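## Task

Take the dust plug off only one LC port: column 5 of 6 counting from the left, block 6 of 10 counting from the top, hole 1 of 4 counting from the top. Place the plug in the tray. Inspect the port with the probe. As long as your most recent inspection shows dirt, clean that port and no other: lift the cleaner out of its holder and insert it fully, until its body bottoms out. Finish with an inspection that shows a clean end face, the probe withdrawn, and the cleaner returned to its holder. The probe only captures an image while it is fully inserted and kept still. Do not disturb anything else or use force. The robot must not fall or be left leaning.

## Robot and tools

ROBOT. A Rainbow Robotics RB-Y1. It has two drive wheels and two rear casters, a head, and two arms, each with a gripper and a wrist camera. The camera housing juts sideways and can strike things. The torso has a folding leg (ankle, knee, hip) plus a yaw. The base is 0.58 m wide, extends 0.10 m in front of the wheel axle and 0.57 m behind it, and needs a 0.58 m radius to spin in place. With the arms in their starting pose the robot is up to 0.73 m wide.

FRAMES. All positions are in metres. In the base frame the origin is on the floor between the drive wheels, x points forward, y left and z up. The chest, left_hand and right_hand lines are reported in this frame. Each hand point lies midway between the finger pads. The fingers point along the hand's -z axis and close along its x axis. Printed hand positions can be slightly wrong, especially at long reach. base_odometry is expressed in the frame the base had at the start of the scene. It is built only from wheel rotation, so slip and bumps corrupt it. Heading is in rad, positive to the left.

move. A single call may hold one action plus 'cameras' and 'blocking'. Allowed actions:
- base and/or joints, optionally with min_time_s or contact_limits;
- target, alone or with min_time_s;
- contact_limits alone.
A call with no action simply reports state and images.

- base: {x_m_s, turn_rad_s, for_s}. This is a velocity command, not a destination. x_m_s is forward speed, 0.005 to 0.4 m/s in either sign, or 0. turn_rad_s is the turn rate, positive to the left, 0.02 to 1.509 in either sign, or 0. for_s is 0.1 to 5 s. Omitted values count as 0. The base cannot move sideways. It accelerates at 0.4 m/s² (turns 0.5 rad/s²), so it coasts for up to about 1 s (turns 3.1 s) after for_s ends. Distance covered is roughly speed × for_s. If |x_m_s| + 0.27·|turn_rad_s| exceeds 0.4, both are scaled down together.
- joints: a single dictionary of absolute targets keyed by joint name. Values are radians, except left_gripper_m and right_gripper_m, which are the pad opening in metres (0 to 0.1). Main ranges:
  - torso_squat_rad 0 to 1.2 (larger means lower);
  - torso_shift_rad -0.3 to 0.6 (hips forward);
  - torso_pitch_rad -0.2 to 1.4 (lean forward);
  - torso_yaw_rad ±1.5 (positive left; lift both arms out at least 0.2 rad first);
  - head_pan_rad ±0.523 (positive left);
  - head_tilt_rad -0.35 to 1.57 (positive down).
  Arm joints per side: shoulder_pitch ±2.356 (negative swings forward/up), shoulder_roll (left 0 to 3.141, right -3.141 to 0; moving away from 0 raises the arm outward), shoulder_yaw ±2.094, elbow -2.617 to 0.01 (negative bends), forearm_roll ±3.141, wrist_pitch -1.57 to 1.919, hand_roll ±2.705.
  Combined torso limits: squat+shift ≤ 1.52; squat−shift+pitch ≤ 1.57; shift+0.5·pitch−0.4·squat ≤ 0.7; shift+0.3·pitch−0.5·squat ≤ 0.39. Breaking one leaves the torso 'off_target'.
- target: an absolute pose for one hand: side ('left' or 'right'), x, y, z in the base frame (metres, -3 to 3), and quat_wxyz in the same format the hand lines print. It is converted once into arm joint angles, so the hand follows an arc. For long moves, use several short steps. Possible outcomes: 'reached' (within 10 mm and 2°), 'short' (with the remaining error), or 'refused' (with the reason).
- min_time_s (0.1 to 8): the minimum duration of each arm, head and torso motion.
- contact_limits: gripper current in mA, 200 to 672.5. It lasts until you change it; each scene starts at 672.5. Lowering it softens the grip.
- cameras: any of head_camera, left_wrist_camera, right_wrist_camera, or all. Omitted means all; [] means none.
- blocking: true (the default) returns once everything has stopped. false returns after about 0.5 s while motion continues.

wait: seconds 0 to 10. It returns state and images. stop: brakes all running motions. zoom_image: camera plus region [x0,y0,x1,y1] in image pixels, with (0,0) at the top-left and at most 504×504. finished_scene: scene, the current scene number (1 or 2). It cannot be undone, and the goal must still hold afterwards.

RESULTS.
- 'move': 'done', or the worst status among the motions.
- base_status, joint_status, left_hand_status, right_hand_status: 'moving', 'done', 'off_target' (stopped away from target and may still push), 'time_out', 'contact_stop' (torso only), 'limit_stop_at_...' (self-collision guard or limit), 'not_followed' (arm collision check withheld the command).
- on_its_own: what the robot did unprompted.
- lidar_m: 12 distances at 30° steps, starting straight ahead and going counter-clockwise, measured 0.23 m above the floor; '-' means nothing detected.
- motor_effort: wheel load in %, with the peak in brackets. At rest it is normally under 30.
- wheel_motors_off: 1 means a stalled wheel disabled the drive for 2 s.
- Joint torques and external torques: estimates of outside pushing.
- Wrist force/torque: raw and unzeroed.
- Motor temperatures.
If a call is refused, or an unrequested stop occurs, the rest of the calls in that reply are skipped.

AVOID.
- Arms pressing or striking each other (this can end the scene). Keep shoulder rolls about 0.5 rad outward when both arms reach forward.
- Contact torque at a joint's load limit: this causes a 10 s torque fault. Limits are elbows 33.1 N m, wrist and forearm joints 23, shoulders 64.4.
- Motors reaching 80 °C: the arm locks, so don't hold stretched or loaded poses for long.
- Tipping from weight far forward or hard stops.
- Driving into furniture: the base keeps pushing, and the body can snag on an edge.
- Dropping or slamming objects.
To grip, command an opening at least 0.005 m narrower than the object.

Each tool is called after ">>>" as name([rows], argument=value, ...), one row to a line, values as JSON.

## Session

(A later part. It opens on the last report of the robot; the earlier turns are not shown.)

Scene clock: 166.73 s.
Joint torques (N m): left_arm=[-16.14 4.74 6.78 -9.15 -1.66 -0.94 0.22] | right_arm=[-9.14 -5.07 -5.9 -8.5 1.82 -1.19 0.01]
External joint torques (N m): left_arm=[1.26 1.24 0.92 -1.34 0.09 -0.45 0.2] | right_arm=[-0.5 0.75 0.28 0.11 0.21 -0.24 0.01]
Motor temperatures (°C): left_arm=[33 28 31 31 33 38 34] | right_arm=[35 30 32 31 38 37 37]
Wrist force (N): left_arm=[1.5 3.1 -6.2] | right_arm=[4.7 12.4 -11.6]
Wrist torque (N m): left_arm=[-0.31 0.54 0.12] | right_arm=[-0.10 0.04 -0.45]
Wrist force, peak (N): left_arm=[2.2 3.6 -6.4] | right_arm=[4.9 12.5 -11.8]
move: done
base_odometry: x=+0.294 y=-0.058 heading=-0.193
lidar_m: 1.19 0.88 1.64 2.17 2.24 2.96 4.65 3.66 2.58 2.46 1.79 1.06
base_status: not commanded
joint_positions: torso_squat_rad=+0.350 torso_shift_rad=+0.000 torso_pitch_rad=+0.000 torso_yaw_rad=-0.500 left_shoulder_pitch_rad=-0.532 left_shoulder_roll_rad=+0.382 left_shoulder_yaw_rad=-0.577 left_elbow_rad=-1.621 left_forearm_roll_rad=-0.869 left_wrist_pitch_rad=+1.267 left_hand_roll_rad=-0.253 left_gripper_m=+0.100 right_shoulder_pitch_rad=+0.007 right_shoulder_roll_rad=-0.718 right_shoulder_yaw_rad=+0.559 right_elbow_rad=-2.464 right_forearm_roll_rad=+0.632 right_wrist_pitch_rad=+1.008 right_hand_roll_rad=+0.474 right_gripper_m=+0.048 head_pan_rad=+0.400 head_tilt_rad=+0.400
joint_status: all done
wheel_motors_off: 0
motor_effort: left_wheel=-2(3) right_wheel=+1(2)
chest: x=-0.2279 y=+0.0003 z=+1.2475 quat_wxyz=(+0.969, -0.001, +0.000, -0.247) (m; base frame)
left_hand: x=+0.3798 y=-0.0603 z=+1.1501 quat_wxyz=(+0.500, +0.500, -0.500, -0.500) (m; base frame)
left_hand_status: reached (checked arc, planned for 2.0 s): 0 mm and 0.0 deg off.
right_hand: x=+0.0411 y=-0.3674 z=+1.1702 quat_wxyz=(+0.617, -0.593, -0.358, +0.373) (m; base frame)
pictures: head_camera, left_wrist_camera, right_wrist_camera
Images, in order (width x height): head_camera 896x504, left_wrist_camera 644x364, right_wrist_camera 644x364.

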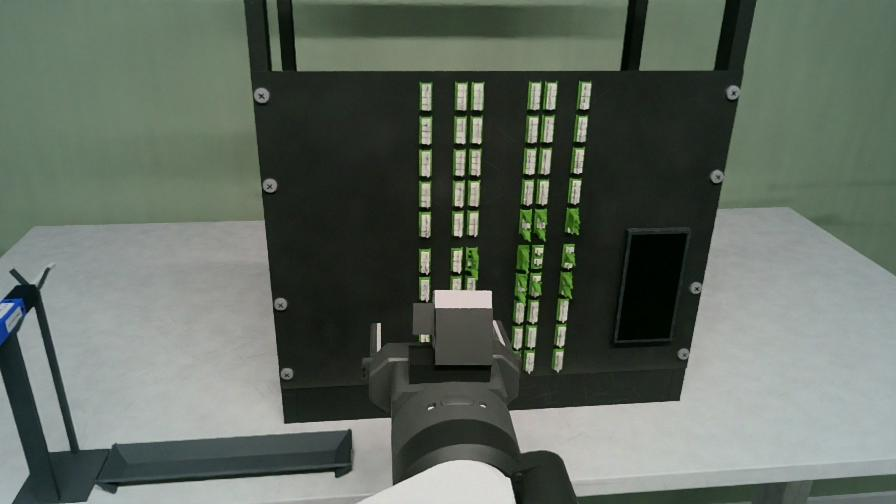

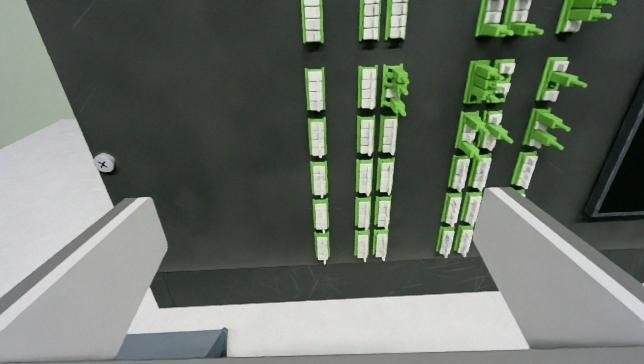

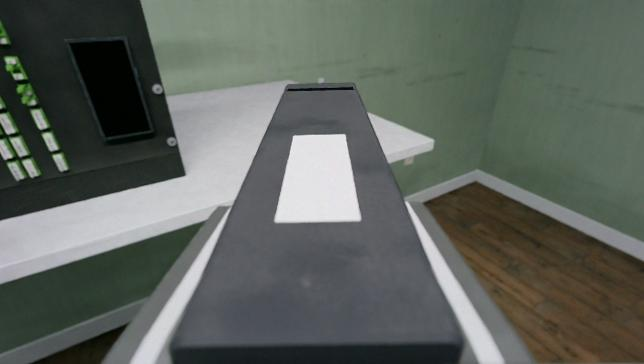

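>>> move(target={"side":"left","x":0.42,"y":-0.177,"z":1.175,"quat_wxyz":[0.5,0.5,-0.5,-0.5]}, min_time_s=3, cameras=["left_wrist_camera"])

>>> move(joints={"left_gripper_m":0.02}, cameras=["left_wrist_camera","head_camera"])

>>> zoom_image(camera="left_wrist_camera", region=[272, 80, 372, 260])

Scene clock: 197.20 s.
Joint torques (N m): left_arm=[-24.32 3.39 2.3 -7.21 -1.89 -0.51 0.33] | right_arm=[-8.7 -5.86 -5.74 -8.71 1.82 -1.18 0.06]
External joint torques (N m): left_arm=[-1.79 -0.49 -1.4 0.3 -0.16 -0.4 0.32] | right_arm=[-0.05 -0.04 0.44 -0.1 0.21 -0.23 0.06]
Motor temperatures (°C): left_arm=[33 28 31 31 33 38 34] | right_arm=[35 30 32 31 38 37 37]
Wrist force (N): left_arm=[1.4 3.4 -5.4] | right_arm=[5.0 11.9 -11.7]
Wrist torque (N m): left_arm=[-0.37 0.53 0.12] | right_arm=[-0.02 0.08 -0.45]
Wrist force, peak (N): left_arm=[1.5 3.1 -7.0] | right_arm=[5.1 12.4 -11.7]
move: done
base_odometry: x=+0.294 y=-0.058 heading=-0.193
lidar_m: 1.19 0.88 1.63 2.17 2.24 2.96 4.64 3.65 2.59 2.46 1.77 1.07
base_status: not commanded
joint_positions: torso_squat_rad=+0.350 torso_shift_rad=+0.000 torso_pitch_rad=+0.000 torso_yaw_rad=-0.500 left_shoulder_pitch_rad=-0.996 left_shoulder_roll_rad=+0.120 left_shoulder_yaw_rad=-0.581 left_elbow_rad=-0.885 left_forearm_roll_rad=-0.884 left_wrist_pitch_rad=+1.161 left_hand_roll_rad=-0.060 left_gripper_m=+0.100 right_shoulder_pitch_rad=+0.007 right_shoulder_roll_rad=-0.718 right_shoulder_yaw_rad=+0.559 right_elbow_rad=-2.464 right_forearm_roll_rad=+0.632 right_wrist_pitch_rad=+1.008 right_hand_roll_rad=+0.474 right_gripper_m=+0.048 head_pan_rad=+0.400 head_tilt_rad=+0.400
joint_status: all done
wheel_motors_off: 0
motor_effort: left_wheel=-2(3) right_wheel=+1(2)
chest: x=-0.2279 y=+0.0003 z=+1.2475 quat_wxyz=(+0.969, -0.001, +0.000, -0.247) (m; base frame)
left_hand: x=+0.4200 y=-0.1767 z=+1.1749 quat_wxyz=(+0.500, +0.500, -0.500, -0.500) (m; base frame)
left_hand_status: reached (checked arc, planned for 3.0 s): 0 mm and 0.0 deg off.
right_hand: x=+0.0411 y=-0.3674 z=+1.1702 quat_wxyz=(+0.617, -0.593, -0.358, +0.373) (m; base frame)
pictures: left_wrist_camera
Images, in order (width x height): left_wrist_camera 644x364.

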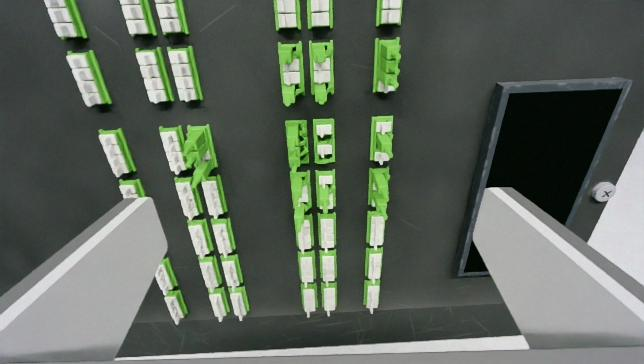

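Scene clock: 198.63 s.
Joint torques (N m): left_arm=[-23.85 3.31 2.57 -7.15 -2.05 -0.6 0.37] | right_arm=[-8.39 -5.49 -5.74 -8.49 1.84 -1.23 -0.16]
External joint torques (N m): left_arm=[-1.33 -0.57 -1.12 0.35 -0.32 -0.49 0.36] | right_arm=[0.25 0.33 0.44 0.12 0.24 -0.28 -0.16]
Motor temperatures (°C): left_arm=[33 28 31 31 33 38 34] | right_arm=[35 30 32 31 38 37 37]
Wrist force (N): left_arm=[1.9 3.4 -6.4] | right_arm=[4.9 12.1 -11.4]
Wrist torque (N m): left_arm=[-0.36 0.58 0.15] | right_arm=[-0.04 0.06 -0.46]
Wrist force, peak (N): left_arm=[1.4 3.2 -6.8] | right_arm=[5.0 12.4 -11.6]
move: done
base_odometry: x=+0.294 y=-0.058 heading=-0.193
lidar_m: 1.19 0.87 1.64 2.16 2.25 2.98 4.64 3.65 2.60 2.46 1.77 1.06
base_status: not commanded
joint_positions: torso_squat_rad=+0.350 torso_shift_rad=+0.000 torso_pitch_rad=+0.000 torso_yaw_rad=-0.500 left_shoulder_pitch_rad=-0.996 left_shoulder_roll_rad=+0.120 left_shoulder_yaw_rad=-0.581 left_elbow_rad=-0.885 left_forearm_roll_rad=-0.884 left_wrist_pitch_rad=+1.161 left_hand_roll_rad=-0.060 left_gripper_m=+0.020 right_shoulder_pitch_rad=+0.007 right_shoulder_roll_rad=-0.718 right_shoulder_yaw_rad=+0.559 right_elbow_rad=-2.464 right_forearm_roll_rad=+0.632 right_wrist_pitch_rad=+1.008 right_hand_roll_rad=+0.474 right_gripper_m=+0.048 head_pan_rad=+0.400 head_tilt_rad=+0.400
joint_status: all done
wheel_motors_off: 0
motor_effort: left_wheel=-2(3) right_wheel=+1(2)
chest: x=-0.2279 y=+0.0003 z=+1.2475 quat_wxyz=(+0.969, -0.001, +0.000, -0.247) (m; base frame)
left_hand: x=+0.4200 y=-0.1767 z=+1.1749 quat_wxyz=(+0.500, +0.500, -0.500, -0.500) (m; base frame)
right_hand: x=+0.0411 y=-0.3674 z=+1.1702 quat_wxyz=(+0.617, -0.593, -0.358, +0.373) (m; base frame)
pictures: head_camera, left_wrist_camera
Images, in order (width x height): head_camera 896x504, left_wrist_camera 644x364.

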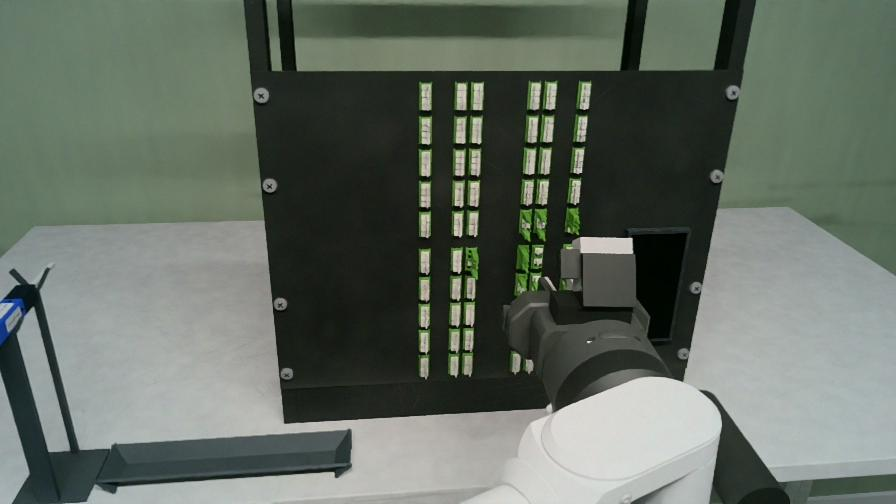

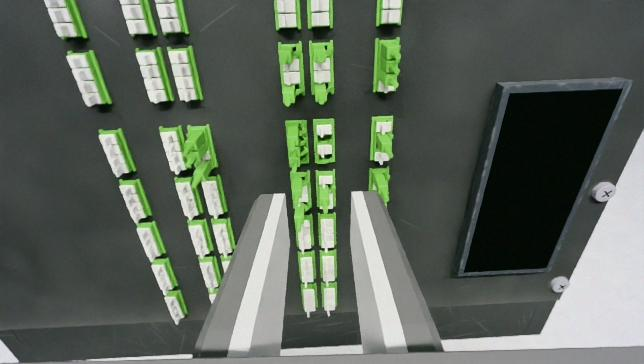

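Scaled by 2.800 from the camera's 644x364 image, which has a finer 1265x715 frame.

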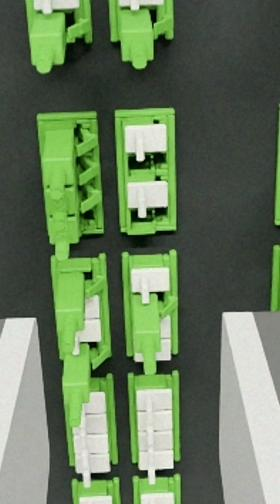

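>>> move(target={"side":"left","x":0.36,"y":-0.182,"z":1.175,"quat_wxyz":[0.5,0.5,-0.5,-0.5]}, cameras=[])

>>> move(target={"side":"left","x":0.36,"y":-0.182,"z":1.175,"quat_wxyz":[0,0.7071,0,-0.7071]}, min_time_s=4)

Scene clock: 228.93 s.
Joint torques (N m): left_arm=[-20.51 1.51 3.66 -8.32 -1.86 -0.57 0.3] | right_arm=[-8.3 -5.43 -6.18 -8.79 1.84 -1.12 -0.14]
External joint torques (N m): left_arm=[-0.08 0.16 -0.51 -0.57 -0.04 -0.24 0.29] | right_arm=[0.35 0.4 0 -0.18 0.24 -0.17 -0.13]
Motor temperatures (°C): left_arm=[33 28 31 31 33 38 34] | right_arm=[34 30 32 31 38 37 37]
Wrist force (N): left_arm=[1.5 3.2 -5.9] | right_arm=[5.0 11.9 -11.5]
Wrist torque (N m): left_arm=[-0.32 0.55 0.12] | right_arm=[-0.04 0.09 -0.45]
Wrist force, peak (N): left_arm=[1.2 4.2 -7.1] | right_arm=[4.8 12.3 -11.9]
move: done
base_odometry: x=+0.294 y=-0.058 heading=-0.193
lidar_m: 1.20 0.87 1.64 2.17 2.23 2.98 4.63 3.64 2.59 2.45 1.78 1.07
base_status: not commanded
joint_positions: torso_squat_rad=+0.350 torso_shift_rad=+0.000 torso_pitch_rad=+0.000 torso_yaw_rad=-0.500 left_shoulder_pitch_rad=-0.870 left_shoulder_roll_rad=+0.083 left_shoulder_yaw_rad=-0.627 left_elbow_rad=-1.154 left_forearm_roll_rad=-0.931 left_wrist_pitch_rad=+1.339 left_hand_roll_rad=-0.171 left_gripper_m=+0.020 right_shoulder_pitch_rad=+0.007 right_shoulder_roll_rad=-0.718 right_shoulder_yaw_rad=+0.559 right_elbow_rad=-2.464 right_forearm_roll_rad=+0.632 right_wrist_pitch_rad=+1.008 right_hand_roll_rad=+0.474 right_gripper_m=+0.048 head_pan_rad=+0.400 head_tilt_rad=+0.400
joint_status: all done
wheel_motors_off: 0
motor_effort: left_wheel=-2(3) right_wheel=+2(2)
chest: x=-0.2280 y=+0.0003 z=+1.2475 quat_wxyz=(+0.969, -0.001, +0.000, -0.247) (m; base frame)
left_hand: x=+0.3608 y=-0.1822 z=+1.1747 quat_wxyz=(+0.502, +0.503, -0.499, -0.496) (m; base frame)
left_hand_status: reached (checked arc, planned for 0.6 s): 1 mm and 0.6 deg off.
right_hand: x=+0.0411 y=-0.3673 z=+1.1702 quat_wxyz=(+0.617, -0.593, -0.358, +0.373) (m; base frame)
pictures: none
No camera images: "cameras" was empty.

Scene clock: 233.27 s.
Joint torques (N m): left_arm=[-22.8 4 4.34 -7.04 -1.82 0.15 0.05] | right_arm=[-8.71 -4.71 -5.88 -8.73 2.02 -1.2 -0.09]
External joint torques (N m): left_arm=[-1.78 1 -1.92 -1.25 0.09 0.25 0] | right_arm=[-0.06 1.11 0.3 -0.12 0.42 -0.25 -0.08]
Motor temperatures (°C): left_arm=[33 28 31 31 33 38 34] | right_arm=[34 30 32 31 38 37 37]
Wrist force (N): left_arm=[7.0 9.7 -5.8] | right_arm=[4.8 11.9 -11.4]
Wrist torque (N m): left_arm=[-0.69 0.85 0.09] | right_arm=[-0.04 0.04 -0.46]
Wrist force, peak (N): left_arm=[7.4 9.9 -6.2] | right_arm=[5.0 12.6 -11.3]
move: done
base_odometry: x=+0.294 y=-0.058 heading=-0.193
lidar_m: 1.20 0.88 1.63 2.17 2.23 2.95 4.65 3.67 2.59 2.46 1.78 1.08
base_status: not commanded
joint_positions: torso_squat_rad=+0.350 torso_shift_rad=+0.000 torso_pitch_rad=+0.000 torso_yaw_rad=-0.500 left_shoulder_pitch_rad=-0.977 left_shoulder_roll_rad=+0.213 left_shoulder_yaw_rad=-0.874 left_elbow_rad=-1.174 left_forearm_roll_rad=-0.689 left_wrist_pitch_rad=+1.465 left_hand_roll_rad=-1.623 left_gripper_m=+0.020 right_shoulder_pitch_rad=+0.007 right_shoulder_roll_rad=-0.718 right_shoulder_yaw_rad=+0.559 right_elbow_rad=-2.464 right_forearm_roll_rad=+0.632 right_wrist_pitch_rad=+1.008 right_hand_roll_rad=+0.474 right_gripper_m=+0.048 head_pan_rad=+0.400 head_tilt_rad=+0.400
joint_status: all done
wheel_motors_off: 0
motor_effort: left_wheel=-2(3) right_wheel=+1(3)
chest: x=-0.2279 y=+0.0003 z=+1.2475 quat_wxyz=(+0.969, -0.001, +0.000, -0.247) (m; base frame)
left_hand: x=+0.3598 y=-0.1821 z=+1.1748 quat_wxyz=(+0.001, +0.708, +0.000, -0.706) (m; base frame)
left_hand_status: reached (checked arc, planned for 4.0 s): 0 mm and 0.2 deg off.
right_hand: x=+0.0411 y=-0.3673 z=+1.1702 quat_wxyz=(+0.617, -0.593, -0.358, +0.373) (m; base frame)
pictures: head_camera, left_wrist_camera, right_wrist_camera
Images, in order (width x height): head_camera 896x504, left_wrist_camera 644x364, right_wrist_camera 644x364.

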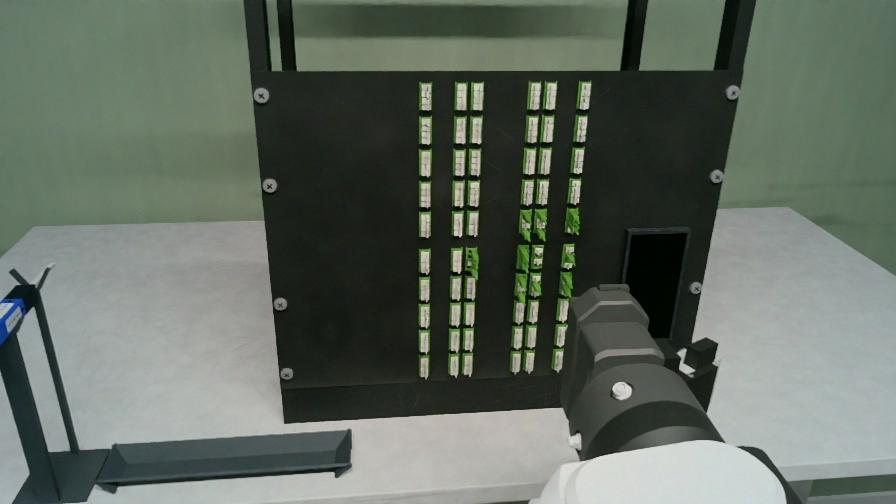

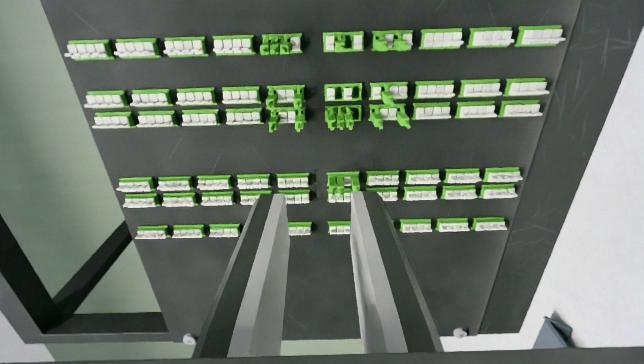

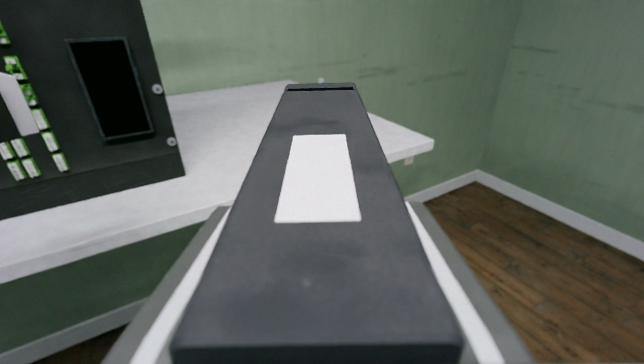

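>>> move(target={"side":"left","x":0.43,"y":-0.187,"z":1.167,"quat_wxyz":[0,0.7071,0,-0.7071]}, min_time_s=3, cameras=["left_wrist_camera"])

>>> zoom_image(camera="left_wrist_camera", region=[250, 50, 400, 230])

Scene clock: 243.97 s.
Joint torques (N m): left_arm=[-25.73 4.34 5.02 -4.56 -1.55 -0.14 0.33] | right_arm=[-8.59 -5.75 -5.92 -8.79 1.73 -1.34 -0.06]
External joint torques (N m): left_arm=[-2.27 -1.02 1.11 0.45 0.16 -0.39 0.28] | right_arm=[0.06 0.08 0.26 -0.18 0.12 -0.38 -0.06]
Motor temperatures (°C): left_arm=[33 28 31 31 33 38 34] | right_arm=[34 30 32 31 38 37 37]
Wrist force (N): left_arm=[7.1 9.4 -6.4] | right_arm=[4.8 12.1 -11.5]
Wrist torque (N m): left_arm=[-0.70 0.88 0.06] | right_arm=[-0.05 0.06 -0.46]
Wrist force, peak (N): left_arm=[7.5 9.9 -6.2] | right_arm=[4.6 12.2 -12.0]
move: done
base_odometry: x=+0.294 y=-0.058 heading=-0.193
lidar_m: 1.18 0.88 1.64 2.17 2.24 2.95 4.64 3.65 2.60 2.46 1.79 1.06
base_status: not commanded
joint_positions: torso_squat_rad=+0.350 torso_shift_rad=+0.000 torso_pitch_rad=+0.000 torso_yaw_rad=-0.500 left_shoulder_pitch_rad=-1.148 left_shoulder_roll_rad=+0.145 left_shoulder_yaw_rad=-0.857 left_elbow_rad=-0.670 left_forearm_roll_rad=-0.657 left_wrist_pitch_rad=+1.168 left_hand_roll_rad=-1.440 left_gripper_m=+0.020 right_shoulder_pitch_rad=+0.007 right_shoulder_roll_rad=-0.718 right_shoulder_yaw_rad=+0.559 right_elbow_rad=-2.464 right_forearm_roll_rad=+0.632 right_wrist_pitch_rad=+1.008 right_hand_roll_rad=+0.474 right_gripper_m=+0.048 head_pan_rad=+0.400 head_tilt_rad=+0.400
joint_status: all done
wheel_motors_off: 0
motor_effort: left_wheel=-2(3) right_wheel=+2(3)
chest: x=-0.2280 y=+0.0003 z=+1.2475 quat_wxyz=(+0.969, -0.001, +0.000, -0.247) (m; base frame)
left_hand: x=+0.4299 y=-0.1867 z=+1.1670 quat_wxyz=(-0.001, +0.707, +0.000, -0.707) (m; base frame)
left_hand_status: reached (checked arc, planned for 3.0 s): 0 mm and 0.1 deg off.
right_hand: x=+0.0411 y=-0.3673 z=+1.1702 quat_wxyz=(+0.617, -0.593, -0.358, +0.373) (m; base frame)
pictures: left_wrist_camera
Images, in order (width x height): left_wrist_camera 644x364.

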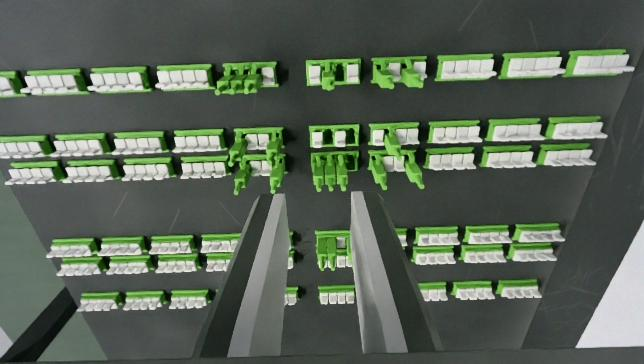

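Scaled by 2.800 from the camera's 644x364 image, which has a finer 1265x715 frame.

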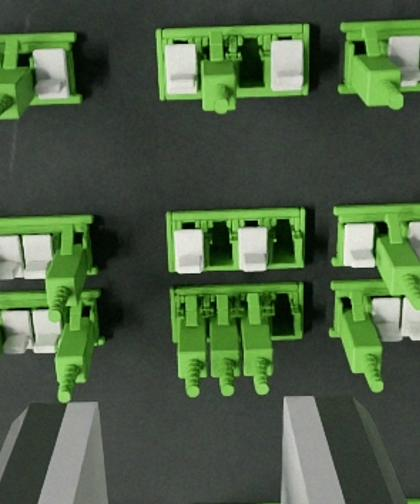

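>>> zoom_image(camera="left_wrist_camera", region=[300, 115, 350, 165])

Scaled by 10.080 from the camera's 644x364 image, which has a finer 1265x715 frame.

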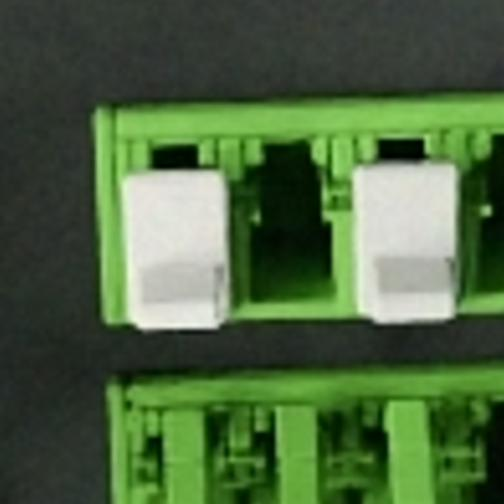

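>>> move(target={"side":"left","x":0.43,"y":-0.1906,"z":1.171,"quat_wxyz":[0.183,0.683,-0.183,-0.683]}, min_time_s=3, cameras=[])

>>> move(joints={"left_gripper_m":0.007}, cameras=["left_wrist_camera"])

>>> zoom_image(camera="left_wrist_camera", region=[270, 90, 390, 230])

Scene clock: 305.57 s.
Joint torques (N m): left_arm=[-22.48 3.9 4.86 -5.29 -1.85 -0.1 0.29] | right_arm=[-8.46 -5.27 -5.59 -8.68 1.65 -1.13 -0.08]
External joint torques (N m): left_arm=[0.97 -1.3 1.33 0.41 -0.16 -0.29 0.23] | right_arm=[0.18 0.55 0.58 -0.07 0.04 -0.17 -0.07]
Motor temperatures (°C): left_arm=[34 28 31 31 33 37 34] | right_arm=[34 30 32 31 38 37 37]
Wrist force (N): left_arm=[6.4 6.0 -6.1] | right_arm=[4.8 11.8 -11.5]
Wrist torque (N m): left_arm=[-0.48 0.78 0.05] | right_arm=[-0.01 0.05 -0.46]
Wrist force, peak (N): left_arm=[7.5 9.9 -6.4] | right_arm=[4.9 12.5 -11.8]
move: done
base_odometry: x=+0.294 y=-0.058 heading=-0.193
lidar_m: 1.19 0.88 1.63 2.17 2.24 2.95 4.64 3.67 2.59 2.46 1.79 1.07
base_status: not commanded
joint_positions: torso_squat_rad=+0.350 torso_shift_rad=+0.000 torso_pitch_rad=+0.000 torso_yaw_rad=-0.500 left_shoulder_pitch_rad=-1.143 left_shoulder_roll_rad=+0.119 left_shoulder_yaw_rad=-0.772 left_elbow_rad=-0.656 left_forearm_roll_rad=-0.725 left_wrist_pitch_rad=+1.143 left_hand_roll_rad=-0.949 left_gripper_m=+0.020 right_shoulder_pitch_rad=+0.007 right_shoulder_roll_rad=-0.718 right_shoulder_yaw_rad=+0.559 right_elbow_rad=-2.464 right_forearm_roll_rad=+0.632 right_wrist_pitch_rad=+1.008 right_hand_roll_rad=+0.474 right_gripper_m=+0.048 head_pan_rad=+0.400 head_tilt_rad=+0.400
joint_status: all done
wheel_motors_off: 0
motor_effort: left_wheel=-2(3) right_wheel=+2(3)
chest: x=-0.2280 y=+0.0003 z=+1.2475 quat_wxyz=(+0.969, -0.001, +0.000, -0.247) (m; base frame)
left_hand: x=+0.4299 y=-0.1906 z=+1.1716 quat_wxyz=(+0.181, +0.682, -0.184, -0.684) (m; base frame)
left_hand_status: reached (checked arc, planned for 3.0 s): 1 mm and 0.3 deg off.
right_hand: x=+0.0411 y=-0.3673 z=+1.1702 quat_wxyz=(+0.617, -0.593, -0.358, +0.373) (m; base frame)
pictures: none
No camera images: "cameras" was empty.

Scene clock: 306.17 s.
Joint torques (N m): left_arm=[-22.35 4.4 4.66 -5.39 -1.77 -0.27 0.42] | right_arm=[-8.69 -5.25 -6.07 -8.8 1.91 -1.19 -0.06]
External joint torques (N m): left_arm=[1.1 -0.8 1.13 0.31 -0.07 -0.46 0.36] | right_arm=[-0.05 0.57 0.11 -0.19 0.3 -0.24 -0.06]
Motor temperatures (°C): left_arm=[34 28 31 31 33 37 34] | right_arm=[34 30 32 31 38 37 37]
Wrist force (N): left_arm=[6.2 6.4 -6.6] | right_arm=[4.9 12.0 -11.6]
Wrist torque (N m): left_arm=[-0.53 0.78 0.08] | right_arm=[-0.04 0.08 -0.45]
Wrist force, peak (N): left_arm=[6.4 6.7 -6.9] | right_arm=[4.9 12.3 -11.6]
move: done
base_odometry: x=+0.294 y=-0.058 heading=-0.193
lidar_m: 1.19 0.89 1.65 2.17 2.22 2.97 4.64 3.65 2.60 2.46 1.79 1.07
base_status: not commanded
joint_positions: torso_squat_rad=+0.350 torso_shift_rad=+0.000 torso_pitch_rad=+0.000 torso_yaw_rad=-0.500 left_shoulder_pitch_rad=-1.143 left_shoulder_roll_rad=+0.119 left_shoulder_yaw_rad=-0.772 left_elbow_rad=-0.656 left_forearm_roll_rad=-0.725 left_wrist_pitch_rad=+1.143 left_hand_roll_rad=-0.949 left_gripper_m=+0.007 right_shoulder_pitch_rad=+0.007 right_shoulder_roll_rad=-0.718 right_shoulder_yaw_rad=+0.559 right_elbow_rad=-2.464 right_forearm_roll_rad=+0.632 right_wrist_pitch_rad=+1.008 right_hand_roll_rad=+0.474 right_gripper_m=+0.048 head_pan_rad=+0.400 head_tilt_rad=+0.400
joint_status: all done
wheel_motors_off: 0
motor_effort: left_wheel=-1(3) right_wheel=+2(2)
chest: x=-0.2279 y=+0.0003 z=+1.2475 quat_wxyz=(+0.969, -0.001, +0.000, -0.247) (m; base frame)
left_hand: x=+0.4299 y=-0.1906 z=+1.1716 quat_wxyz=(+0.181, +0.682, -0.184, -0.684) (m; base frame)
right_hand: x=+0.0411 y=-0.3673 z=+1.1702 quat_wxyz=(+0.617, -0.593, -0.358, +0.373) (m; base frame)
pictures: left_wrist_camera
Images, in order (width x height): left_wrist_camera 644x364.

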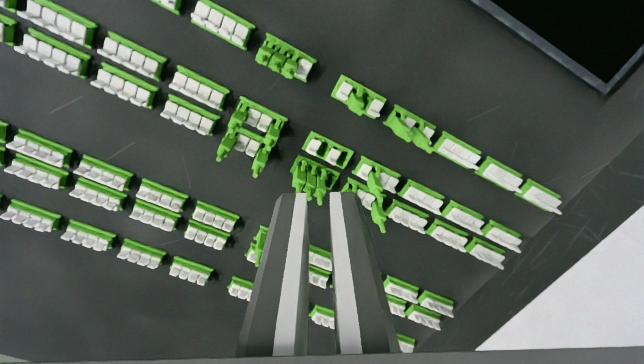

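Scaled by 3.600 from the camera's 644x364 image, which has a finer 1265x715 frame.

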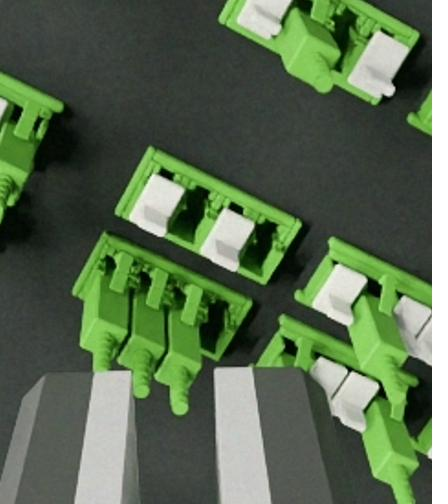

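>>> zoom_image(camera="left_wrist_camera", region=[295, 125, 345, 205])

Scaled by 6.300 from the camera's 644x364 image, which has a finer 1265x715 frame.

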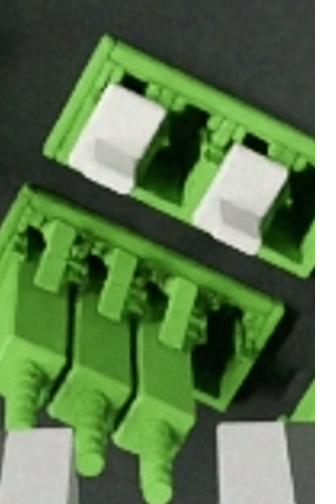

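>>> move(target={"side":"left","x":0.45,"y":-0.190,"z":1.174,"quat_wxyz":[0.183,0.683,-0.183,-0.683]}, min_time_s=2, cameras=["left_wrist_camera"])

>>> zoom_image(camera="left_wrist_camera", region=[280, 125, 360, 225])

Scene clock: 319.93 s.
Joint torques (N m): left_arm=[-26 5.23 0.25 -4.64 -1.75 0.06 0.17] | right_arm=[-8.9 -5.59 -6.19 -8.69 1.7 -1.04 -0.01]
External joint torques (N m): left_arm=[-1.9 -1.07 -1.45 0.47 -0.22 -0.34 0.12] | right_arm=[-0.26 0.23 -0.01 -0.08 0.1 -0.09 0]
Motor temperatures (°C): left_arm=[34 28 31 31 33 37 34] | right_arm=[34 30 32 31 38 37 37]
Wrist force (N): left_arm=[6.5 6.3 -6.5] | right_arm=[4.8 11.9 -11.3]
Wrist torque (N m): left_arm=[-0.50 0.84 0.06] | right_arm=[-0.02 0.06 -0.44]
Wrist force, peak (N): left_arm=[6.9 6.5 -7.1] | right_arm=[5.2 12.3 -11.9]
move: done
base_odometry: x=+0.294 y=-0.058 heading=-0.193
lidar_m: 1.19 0.89 1.63 2.18 2.23 2.96 4.64 3.66 2.59 2.46 1.78 1.06
base_status: not commanded
joint_positions: torso_squat_rad=+0.350 torso_shift_rad=+0.000 torso_pitch_rad=+0.000 torso_yaw_rad=-0.500 left_shoulder_pitch_rad=-1.256 left_shoulder_roll_rad=+0.062 left_shoulder_yaw_rad=-0.773 left_elbow_rad=-0.373 left_forearm_roll_rad=-0.734 left_wrist_pitch_rad=+1.008 left_hand_roll_rad=-0.837 left_gripper_m=+0.007 right_shoulder_pitch_rad=+0.007 right_shoulder_roll_rad=-0.718 right_shoulder_yaw_rad=+0.559 right_elbow_rad=-2.464 right_forearm_roll_rad=+0.632 right_wrist_pitch_rad=+1.008 right_hand_roll_rad=+0.474 right_gripper_m=+0.048 head_pan_rad=+0.400 head_tilt_rad=+0.400
joint_status: all done
wheel_motors_off: 0
motor_effort: left_wheel=-2(3) right_wheel=+2(3)
chest: x=-0.2280 y=+0.0003 z=+1.2475 quat_wxyz=(+0.969, -0.001, +0.000, -0.247) (m; base frame)
left_hand: x=+0.4498 y=-0.1893 z=+1.1741 quat_wxyz=(+0.181, +0.681, -0.185, -0.685) (m; base frame)
left_hand_status: reached (checked arc, planned for 2.0 s): 1 mm and 0.4 deg off.
right_hand: x=+0.0411 y=-0.3673 z=+1.1702 quat_wxyz=(+0.617, -0.593, -0.358, +0.373) (m; base frame)
pictures: left_wrist_camera
Images, in order (width x height): left_wrist_camera 644x364.

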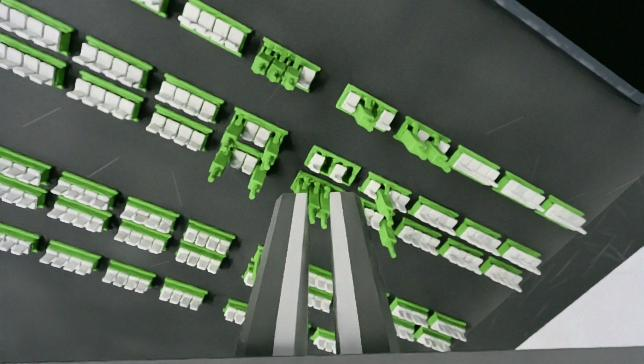

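Scaled by 5.040 from the camera's 644x364 image, which has a finer 1265x715 frame.

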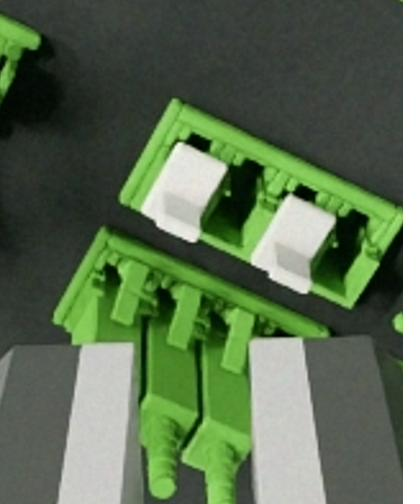

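>>> move(target={"side":"left","x":0.32,"y":-0.190,"z":1.174,"quat_wxyz":[0.183,0.683,-0.183,-0.683]}, min_time_s=2, cameras=[])

>>> move(base={"x_m_s":0.1,"for_s":1.2}, cameras=[])

>>> move(base={"turn_rad_s":-0.02,"for_s":0.75})

Scene clock: 331.47 s.
Joint torques (N m): left_arm=[-19.88 2.77 5.05 -6.77 -1.93 -0.22 0.26] | right_arm=[-8.32 -5.73 -5.72 -8.53 1.84 -1.29 -0.06]
External joint torques (N m): left_arm=[0.05 0.91 -1.46 -1.05 0 -0.07 0.21] | right_arm=[0.32 0.09 0.46 0.08 0.23 -0.34 -0.06]
Motor temperatures (°C): left_arm=[34 28 31 31 33 37 34] | right_arm=[34 30 32 31 38 37 37]
Wrist force (N): left_arm=[6.7 6.3 -6.1] | right_arm=[4.7 12.1 -11.7]
Wrist torque (N m): left_arm=[-0.52 0.84 0.12] | right_arm=[-0.04 0.08 -0.45]
Wrist force, peak (N): left_arm=[6.9 6.9 -6.9] | right_arm=[4.5 12.5 -11.7]
move: done
base_odometry: x=+0.294 y=-0.058 heading=-0.193
lidar_m: 1.19 0.88 1.65 2.16 2.23 2.96 4.64 3.66 2.60 2.46 1.77 1.06
base_status: not commanded
joint_positions: torso_squat_rad=+0.350 torso_shift_rad=+0.000 torso_pitch_rad=+0.000 torso_yaw_rad=-0.500 left_shoulder_pitch_rad=-0.959 left_shoulder_roll_rad=+0.182 left_shoulder_yaw_rad=-0.930 left_elbow_rad=-1.275 left_forearm_roll_rad=-0.701 left_wrist_pitch_rad=+1.594 left_hand_roll_rad=-1.127 left_gripper_m=+0.007 right_shoulder_pitch_rad=+0.007 right_shoulder_roll_rad=-0.718 right_shoulder_yaw_rad=+0.559 right_elbow_rad=-2.464 right_forearm_roll_rad=+0.632 right_wrist_pitch_rad=+1.008 right_hand_roll_rad=+0.474 right_gripper_m=+0.048 head_pan_rad=+0.400 head_tilt_rad=+0.400
joint_status: all done
wheel_motors_off: 0
motor_effort: left_wheel=-3(3) right_wheel=+1(3)
chest: x=-0.2280 y=+0.0003 z=+1.2475 quat_wxyz=(+0.969, -0.001, +0.000, -0.247) (m; base frame)
left_hand: x=+0.3195 y=-0.1901 z=+1.1744 quat_wxyz=(+0.184, +0.684, -0.183, -0.682) (m; base frame)
left_hand_status: reached (checked arc, planned for 2.0 s): 1 mm and 0.2 deg off.
right_hand: x=+0.0411 y=-0.3673 z=+1.1702 quat_wxyz=(+0.617, -0.593, -0.358, +0.373) (m; base frame)
pictures: none
No camera images: "cameras" was empty.

Scene clock: 333.27 s.
Joint torques (N m): left_arm=[-20.12 2.06 5.15 -6.2 -1.94 -0.09 0.17] | right_arm=[-8.45 -5.1 -5.87 -8.46 1.9 -1.28 -0.09]
External joint torques (N m): left_arm=[-0.19 0.2 -1.36 -0.48 -0.01 0.06 0.11] | right_arm=[0.19 0.72 0.31 0.15 0.3 -0.32 -0.09]
Motor temperatures (°C): left_arm=[34 28 31 31 33 37 34] | right_arm=[34 30 32 31 38 37 37]
Wrist force (N): left_arm=[6.7 6.5 -6.2] | right_arm=[4.8 12.3 -11.4]
Wrist torque (N m): left_arm=[-0.54 0.82 0.10] | right_arm=[-0.08 0.06 -0.45]
Wrist force, peak (N): left_arm=[7.3 6.8 -6.4] | right_arm=[5.3 12.3 -11.8]
move: done
base_odometry: x=+0.412 y=-0.081 heading=-0.193
lidar_m: 1.07 0.80 1.48 2.17 2.24 2.97 4.76 3.64 2.58 2.46 0.98 1.01
base_status: done (sent for 1.2 of 1.2 s)
joint_positions: torso_squat_rad=+0.350 torso_shift_rad=+0.000 torso_pitch_rad=+0.000 torso_yaw_rad=-0.500 left_shoulder_pitch_rad=-0.959 left_shoulder_roll_rad=+0.183 left_shoulder_yaw_rad=-0.930 left_elbow_rad=-1.276 left_forearm_roll_rad=-0.701 left_wrist_pitch_rad=+1.594 left_hand_roll_rad=-1.127 left_gripper_m=+0.007 right_shoulder_pitch_rad=+0.007 right_shoulder_roll_rad=-0.718 right_shoulder_yaw_rad=+0.559 right_elbow_rad=-2.464 right_forearm_roll_rad=+0.632 right_wrist_pitch_rad=+1.008 right_hand_roll_rad=+0.474 right_gripper_m=+0.048 head_pan_rad=+0.400 head_tilt_rad=+0.400
joint_status: not commanded
wheel_motors_off: 0
motor_effort: left_wheel=-2(20) right_wheel=+0(19)
chest: x=-0.2278 y=+0.0003 z=+1.2475 quat_wxyz=(+0.969, -0.001, +0.000, -0.247) (m; base frame)
left_hand: x=+0.3196 y=-0.1900 z=+1.1743 quat_wxyz=(+0.184, +0.684, -0.183, -0.682) (m; base frame)
right_hand: x=+0.0412 y=-0.3673 z=+1.1701 quat_wxyz=(+0.617, -0.593, -0.358, +0.373) (m; base frame)
pictures: none
No camera images: "cameras" was empty.

Scene clock: 334.60 s.
Joint torques (N m): left_arm=[-19.59 2.2 5.4 -6.3 -1.92 -0.31 0.12] | right_arm=[-8.71 -5.38 -5.84 -8.63 1.75 -1.16 -0.11]
External joint torques (N m): left_arm=[0.34 0.35 -1.11 -0.57 0.01 -0.16 0.07] | right_arm=[-0.06 0.44 0.34 -0.02 0.14 -0.21 -0.11]
Motor temperatures (°C): left_arm=[33 28 31 31 33 37 34] | right_arm=[34 30 32 31 38 37 37]
Wrist force (N): left_arm=[6.5 6.3 -6.5] | right_arm=[5.0 12.1 -11.5]
Wrist torque (N m): left_arm=[-0.53 0.82 0.07] | right_arm=[-0.04 0.07 -0.46]
Wrist force, peak (N): left_arm=[6.6 7.3 -6.0] | right_arm=[4.8 12.3 -11.8]
move: done
base_odometry: x=+0.412 y=-0.081 heading=-0.208
lidar_m: 1.06 0.77 1.47 2.17 2.24 2.92 4.76 3.71 2.59 2.45 0.96 0.98
base_status: done (sent for 0.77 of 0.77 s)
joint_positions: torso_squat_rad=+0.350 torso_shift_rad=+0.000 torso_pitch_rad=+0.000 torso_yaw_rad=-0.500 left_shoulder_pitch_rad=-0.959 left_shoulder_roll_rad=+0.183 left_shoulder_yaw_rad=-0.930 left_elbow_rad=-1.276 left_forearm_roll_rad=-0.701 left_wrist_pitch_rad=+1.594 left_hand_roll_rad=-1.127 left_gripper_m=+0.007 right_shoulder_pitch_rad=+0.007 right_shoulder_roll_rad=-0.718 right_shoulder_yaw_rad=+0.559 right_elbow_rad=-2.464 right_forearm_roll_rad=+0.632 right_wrist_pitch_rad=+1.008 right_hand_roll_rad=+0.474 right_gripper_m=+0.048 head_pan_rad=+0.400 head_tilt_rad=+0.400
joint_status: not commanded
wheel_motors_off: 0
motor_effort: left_wheel=+10(23) right_wheel=-8(17)
chest: x=-0.2279 y=+0.0003 z=+1.2475 quat_wxyz=(+0.969, -0.001, +0.000, -0.247) (m; base frame)
left_hand: x=+0.3196 y=-0.1900 z=+1.1743 quat_wxyz=(+0.184, +0.684, -0.183, -0.682) (m; base frame)
right_hand: x=+0.0412 y=-0.3673 z=+1.1701 quat_wxyz=(+0.617, -0.593, -0.358, +0.373) (m; base frame)
pictures: head_camera, left_wrist_camera, right_wrist_camera
Images, in order (width x height): head_camera 896x504, left_wrist_camera 644x364, right_wrist_camera 644x364.

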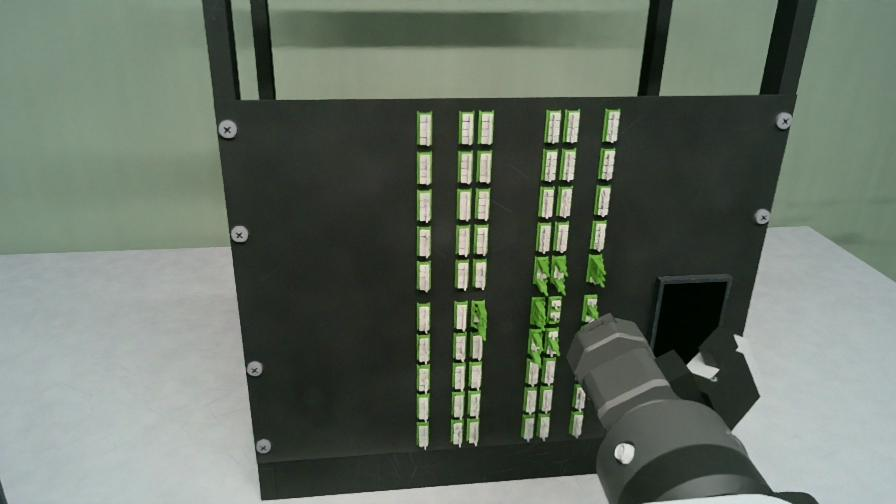

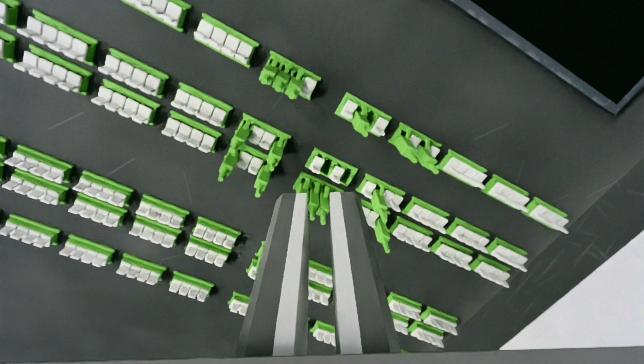

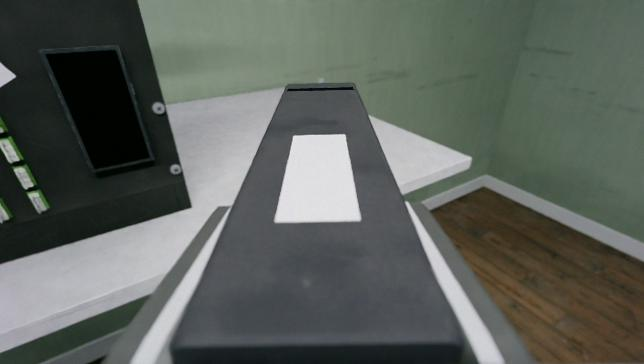

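>>> zoom_image(camera="left_wrist_camera", region=[280, 125, 360, 225])

Scaled by 5.040 from the camera's 644x364 image, which has a finer 1265x715 frame.

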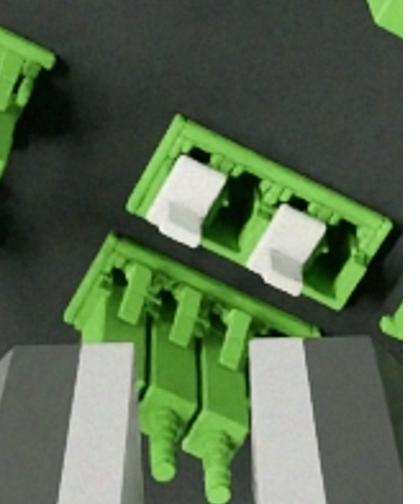

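>>> move(target={"side":"left","x":0.36,"y":-0.1808,"z":1.170,"quat_wxyz":[0.183,0.683,-0.183,-0.683]}, min_time_s=2, cameras=["left_wrist_camera"])

>>> zoom_image(camera="left_wrist_camera", region=[280, 135, 360, 235])

Scene clock: 352.70 s.
Joint torques (N m): left_arm=[-23.27 4.49 7.51 -5.23 -1.71 -0.5 0.42] | right_arm=[-8.89 -5.45 -5.76 -8.81 1.98 -1.06 -0.16]
External joint torques (N m): left_arm=[-2.27 1.39 1.08 0.35 0.19 -0.44 0.37] | right_arm=[-0.25 0.37 0.42 -0.2 0.37 -0.1 -0.16]
Motor temperatures (°C): left_arm=[33 28 31 31 33 37 34] | right_arm=[34 30 32 31 38 37 37]
Wrist force (N): left_arm=[6.4 6.5 -6.1] | right_arm=[4.8 11.6 -11.5]
Wrist torque (N m): left_arm=[-0.54 0.77 0.08] | right_arm=[-0.01 0.04 -0.46]
Wrist force, peak (N): left_arm=[6.8 7.2 -6.3] | right_arm=[5.2 12.2 -11.8]
move: done
base_odometry: x=+0.412 y=-0.081 heading=-0.208
lidar_m: 1.08 0.77 1.45 2.17 2.24 2.94 4.75 3.73 2.60 2.45 0.98 0.98
base_status: not commanded
joint_positions: torso_squat_rad=+0.350 torso_shift_rad=+0.000 torso_pitch_rad=+0.000 torso_yaw_rad=-0.500 left_shoulder_pitch_rad=-0.981 left_shoulder_roll_rad=+0.226 left_shoulder_yaw_rad=-0.903 left_elbow_rad=-1.178 left_forearm_roll_rad=-0.666 left_wrist_pitch_rad=+1.475 left_hand_roll_rad=-1.081 left_gripper_m=+0.007 right_shoulder_pitch_rad=+0.007 right_shoulder_roll_rad=-0.718 right_shoulder_yaw_rad=+0.559 right_elbow_rad=-2.464 right_forearm_roll_rad=+0.632 right_wrist_pitch_rad=+1.008 right_hand_roll_rad=+0.474 right_gripper_m=+0.048 head_pan_rad=+0.400 head_tilt_rad=+0.400
joint_status: all done
wheel_motors_off: 0
motor_effort: left_wheel=+9(10) right_wheel=-8(8)
chest: x=-0.2279 y=+0.0003 z=+1.2475 quat_wxyz=(+0.969, -0.001, +0.000, -0.247) (m; base frame)
left_hand: x=+0.3594 y=-0.1805 z=+1.1698 quat_wxyz=(+0.182, +0.683, -0.183, -0.684) (m; base frame)
left_hand_status: reached (checked arc, planned for 2.0 s): 1 mm and 0.1 deg off.
right_hand: x=+0.0412 y=-0.3673 z=+1.1701 quat_wxyz=(+0.617, -0.593, -0.358, +0.373) (m; base frame)
pictures: left_wrist_camera
Images, in order (width x height): left_wrist_camera 644x364.

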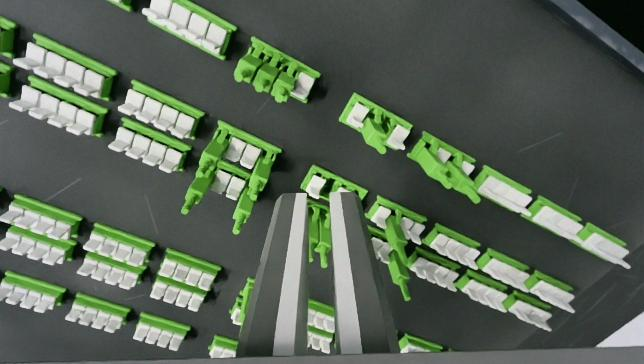

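Scaled by 5.040 from the camera's 644x364 image, which has a finer 1265x715 frame.

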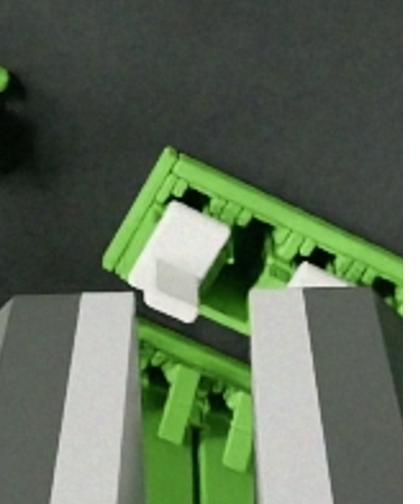

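>>> move(target={"side":"left","x":0.377,"y":-0.1797,"z":1.1715,"quat_wxyz":[0.183,0.683,-0.183,-0.683]}, min_time_s=2, cameras=["left_wrist_camera"])

>>> zoom_image(camera="left_wrist_camera", region=[280, 155, 360, 255])

Scene clock: 361.77 s.
Joint torques (N m): left_arm=[-23.87 5.07 7.69 -5.15 -1.61 -0.45 0.59] | right_arm=[-8.47 -5.22 -6.1 -8.69 2.03 -1.09 0.11]
External joint torques (N m): left_arm=[-2.29 1.42 1.47 0.33 0.28 -0.43 0.54] | right_arm=[0.17 0.6 0.08 -0.08 0.42 -0.13 0.11]
Motor temperatures (°C): left_arm=[33 28 31 31 33 37 34] | right_arm=[34 30 32 31 38 37 37]
Wrist force (N): left_arm=[6.3 6.7 -6.0] | right_arm=[4.8 11.9 -11.3]
Wrist torque (N m): left_arm=[-0.55 0.83 0.09] | right_arm=[-0.02 0.04 -0.46]
Wrist force, peak (N): left_arm=[7.1 6.9 -6.4] | right_arm=[4.8 12.3 -11.8]
move: done
base_odometry: x=+0.412 y=-0.081 heading=-0.208
lidar_m: 1.08 0.76 1.46 2.18 2.23 2.93 4.75 3.72 2.59 2.46 0.99 0.99
base_status: not commanded
joint_positions: torso_squat_rad=+0.350 torso_shift_rad=+0.000 torso_pitch_rad=+0.000 torso_yaw_rad=-0.500 left_shoulder_pitch_rad=-1.007 left_shoulder_roll_rad=+0.229 left_shoulder_yaw_rad=-0.890 left_elbow_rad=-1.106 left_forearm_roll_rad=-0.653 left_wrist_pitch_rad=+1.419 left_hand_roll_rad=-1.059 left_gripper_m=+0.007 right_shoulder_pitch_rad=+0.007 right_shoulder_roll_rad=-0.718 right_shoulder_yaw_rad=+0.559 right_elbow_rad=-2.464 right_forearm_roll_rad=+0.632 right_wrist_pitch_rad=+1.008 right_hand_roll_rad=+0.474 right_gripper_m=+0.048 head_pan_rad=+0.400 head_tilt_rad=+0.400
joint_status: all done
wheel_motors_off: 0
motor_effort: left_wheel=+9(10) right_wheel=-7(8)
chest: x=-0.2279 y=+0.0003 z=+1.2475 quat_wxyz=(+0.969, -0.001, +0.000, -0.247) (m; base frame)
left_hand: x=+0.3767 y=-0.1798 z=+1.1713 quat_wxyz=(+0.183, +0.683, -0.183, -0.683) (m; base frame)
left_hand_status: reached (checked arc, planned for 2.0 s): 0 mm and 0.0 deg off.
right_hand: x=+0.0412 y=-0.3673 z=+1.1701 quat_wxyz=(+0.617, -0.593, -0.358, +0.373) (m; base frame)
pictures: left_wrist_camera
Images, in order (width x height): left_wrist_camera 644x364.

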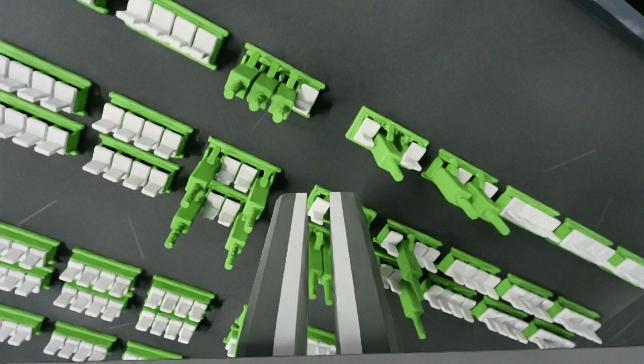

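Scaled by 5.040 from the camera's 644x364 image, which has a finer 1265x715 frame.

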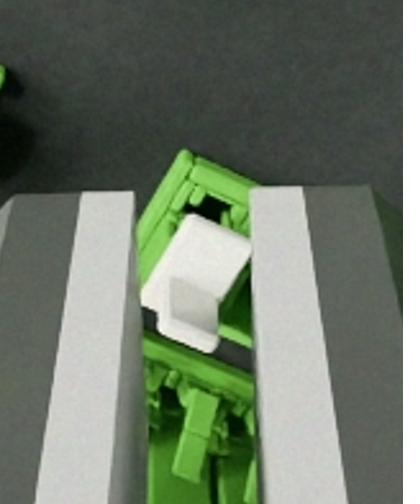

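>>> move(target={"side":"left","x":0.388,"y":-0.1795,"z":1.172,"quat_wxyz":[0.183,0.683,-0.183,-0.683]}, min_time_s=2, cameras=["left_wrist_camera"])

>>> zoom_image(camera="left_wrist_camera", region=[280, 155, 360, 255])

Scene clock: 370.67 s.
Joint torques (N m): left_arm=[-24.06 5.65 7.09 -5.01 -1.64 -0.52 0.4] | right_arm=[-8.97 -5.56 -6.01 -8.69 1.71 -1.24 -0.07]
External joint torques (N m): left_arm=[-2.15 1.67 1.02 0.4 0.23 -0.52 0.34] | right_arm=[-0.33 0.26 0.17 -0.08 0.1 -0.28 -0.07]
Motor temperatures (°C): left_arm=[33 28 31 31 33 37 34] | right_arm=[34 30 32 31 38 37 37]
Wrist force (N): left_arm=[6.3 6.4 -6.2] | right_arm=[4.9 12.2 -11.8]
Wrist torque (N m): left_arm=[-0.51 0.80 0.06] | right_arm=[-0.08 0.07 -0.44]
Wrist force, peak (N): left_arm=[7.1 7.0 -5.9] | right_arm=[4.8 12.3 -11.8]
move: done
base_odometry: x=+0.412 y=-0.081 heading=-0.208
lidar_m: 1.07 0.79 1.46 2.17 2.22 2.94 4.76 3.72 2.59 2.45 0.98 0.99
base_status: not commanded
joint_positions: torso_squat_rad=+0.350 torso_shift_rad=+0.000 torso_pitch_rad=+0.000 torso_yaw_rad=-0.500 left_shoulder_pitch_rad=-1.023 left_shoulder_roll_rad=+0.230 left_shoulder_yaw_rad=-0.883 left_elbow_rad=-1.061 left_forearm_roll_rad=-0.645 left_wrist_pitch_rad=+1.384 left_hand_roll_rad=-1.046 left_gripper_m=+0.007 right_shoulder_pitch_rad=+0.007 right_shoulder_roll_rad=-0.718 right_shoulder_yaw_rad=+0.559 right_elbow_rad=-2.464 right_forearm_roll_rad=+0.632 right_wrist_pitch_rad=+1.008 right_hand_roll_rad=+0.474 right_gripper_m=+0.048 head_pan_rad=+0.400 head_tilt_rad=+0.400
joint_status: all done
wheel_motors_off: 0
motor_effort: left_wheel=+9(10) right_wheel=-7(8)
chest: x=-0.2279 y=+0.0003 z=+1.2475 quat_wxyz=(+0.969, -0.001, +0.000, -0.247) (m; base frame)
left_hand: x=+0.3871 y=-0.1790 z=+1.1719 quat_wxyz=(+0.183, +0.683, -0.183, -0.683) (m; base frame)
left_hand_status: reached (checked arc, planned for 2.0 s): 1 mm and 0.1 deg off.
right_hand: x=+0.0412 y=-0.3673 z=+1.1701 quat_wxyz=(+0.617, -0.593, -0.358, +0.373) (m; base frame)
pictures: left_wrist_camera
Images, in order (width x height): left_wrist_camera 644x364.

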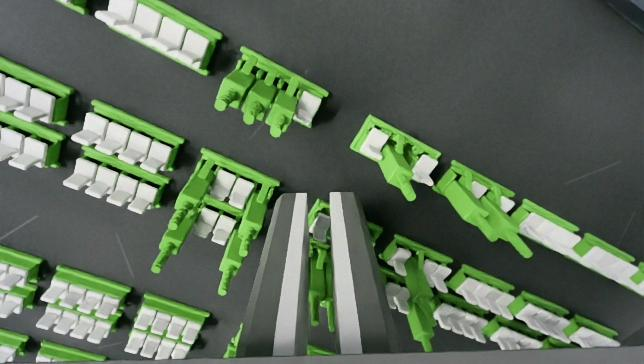

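Scaled by 5.040 from the camera's 644x364 image, which has a finer 1265x715 frame.

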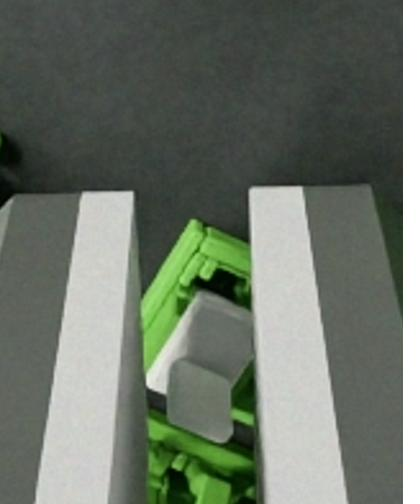

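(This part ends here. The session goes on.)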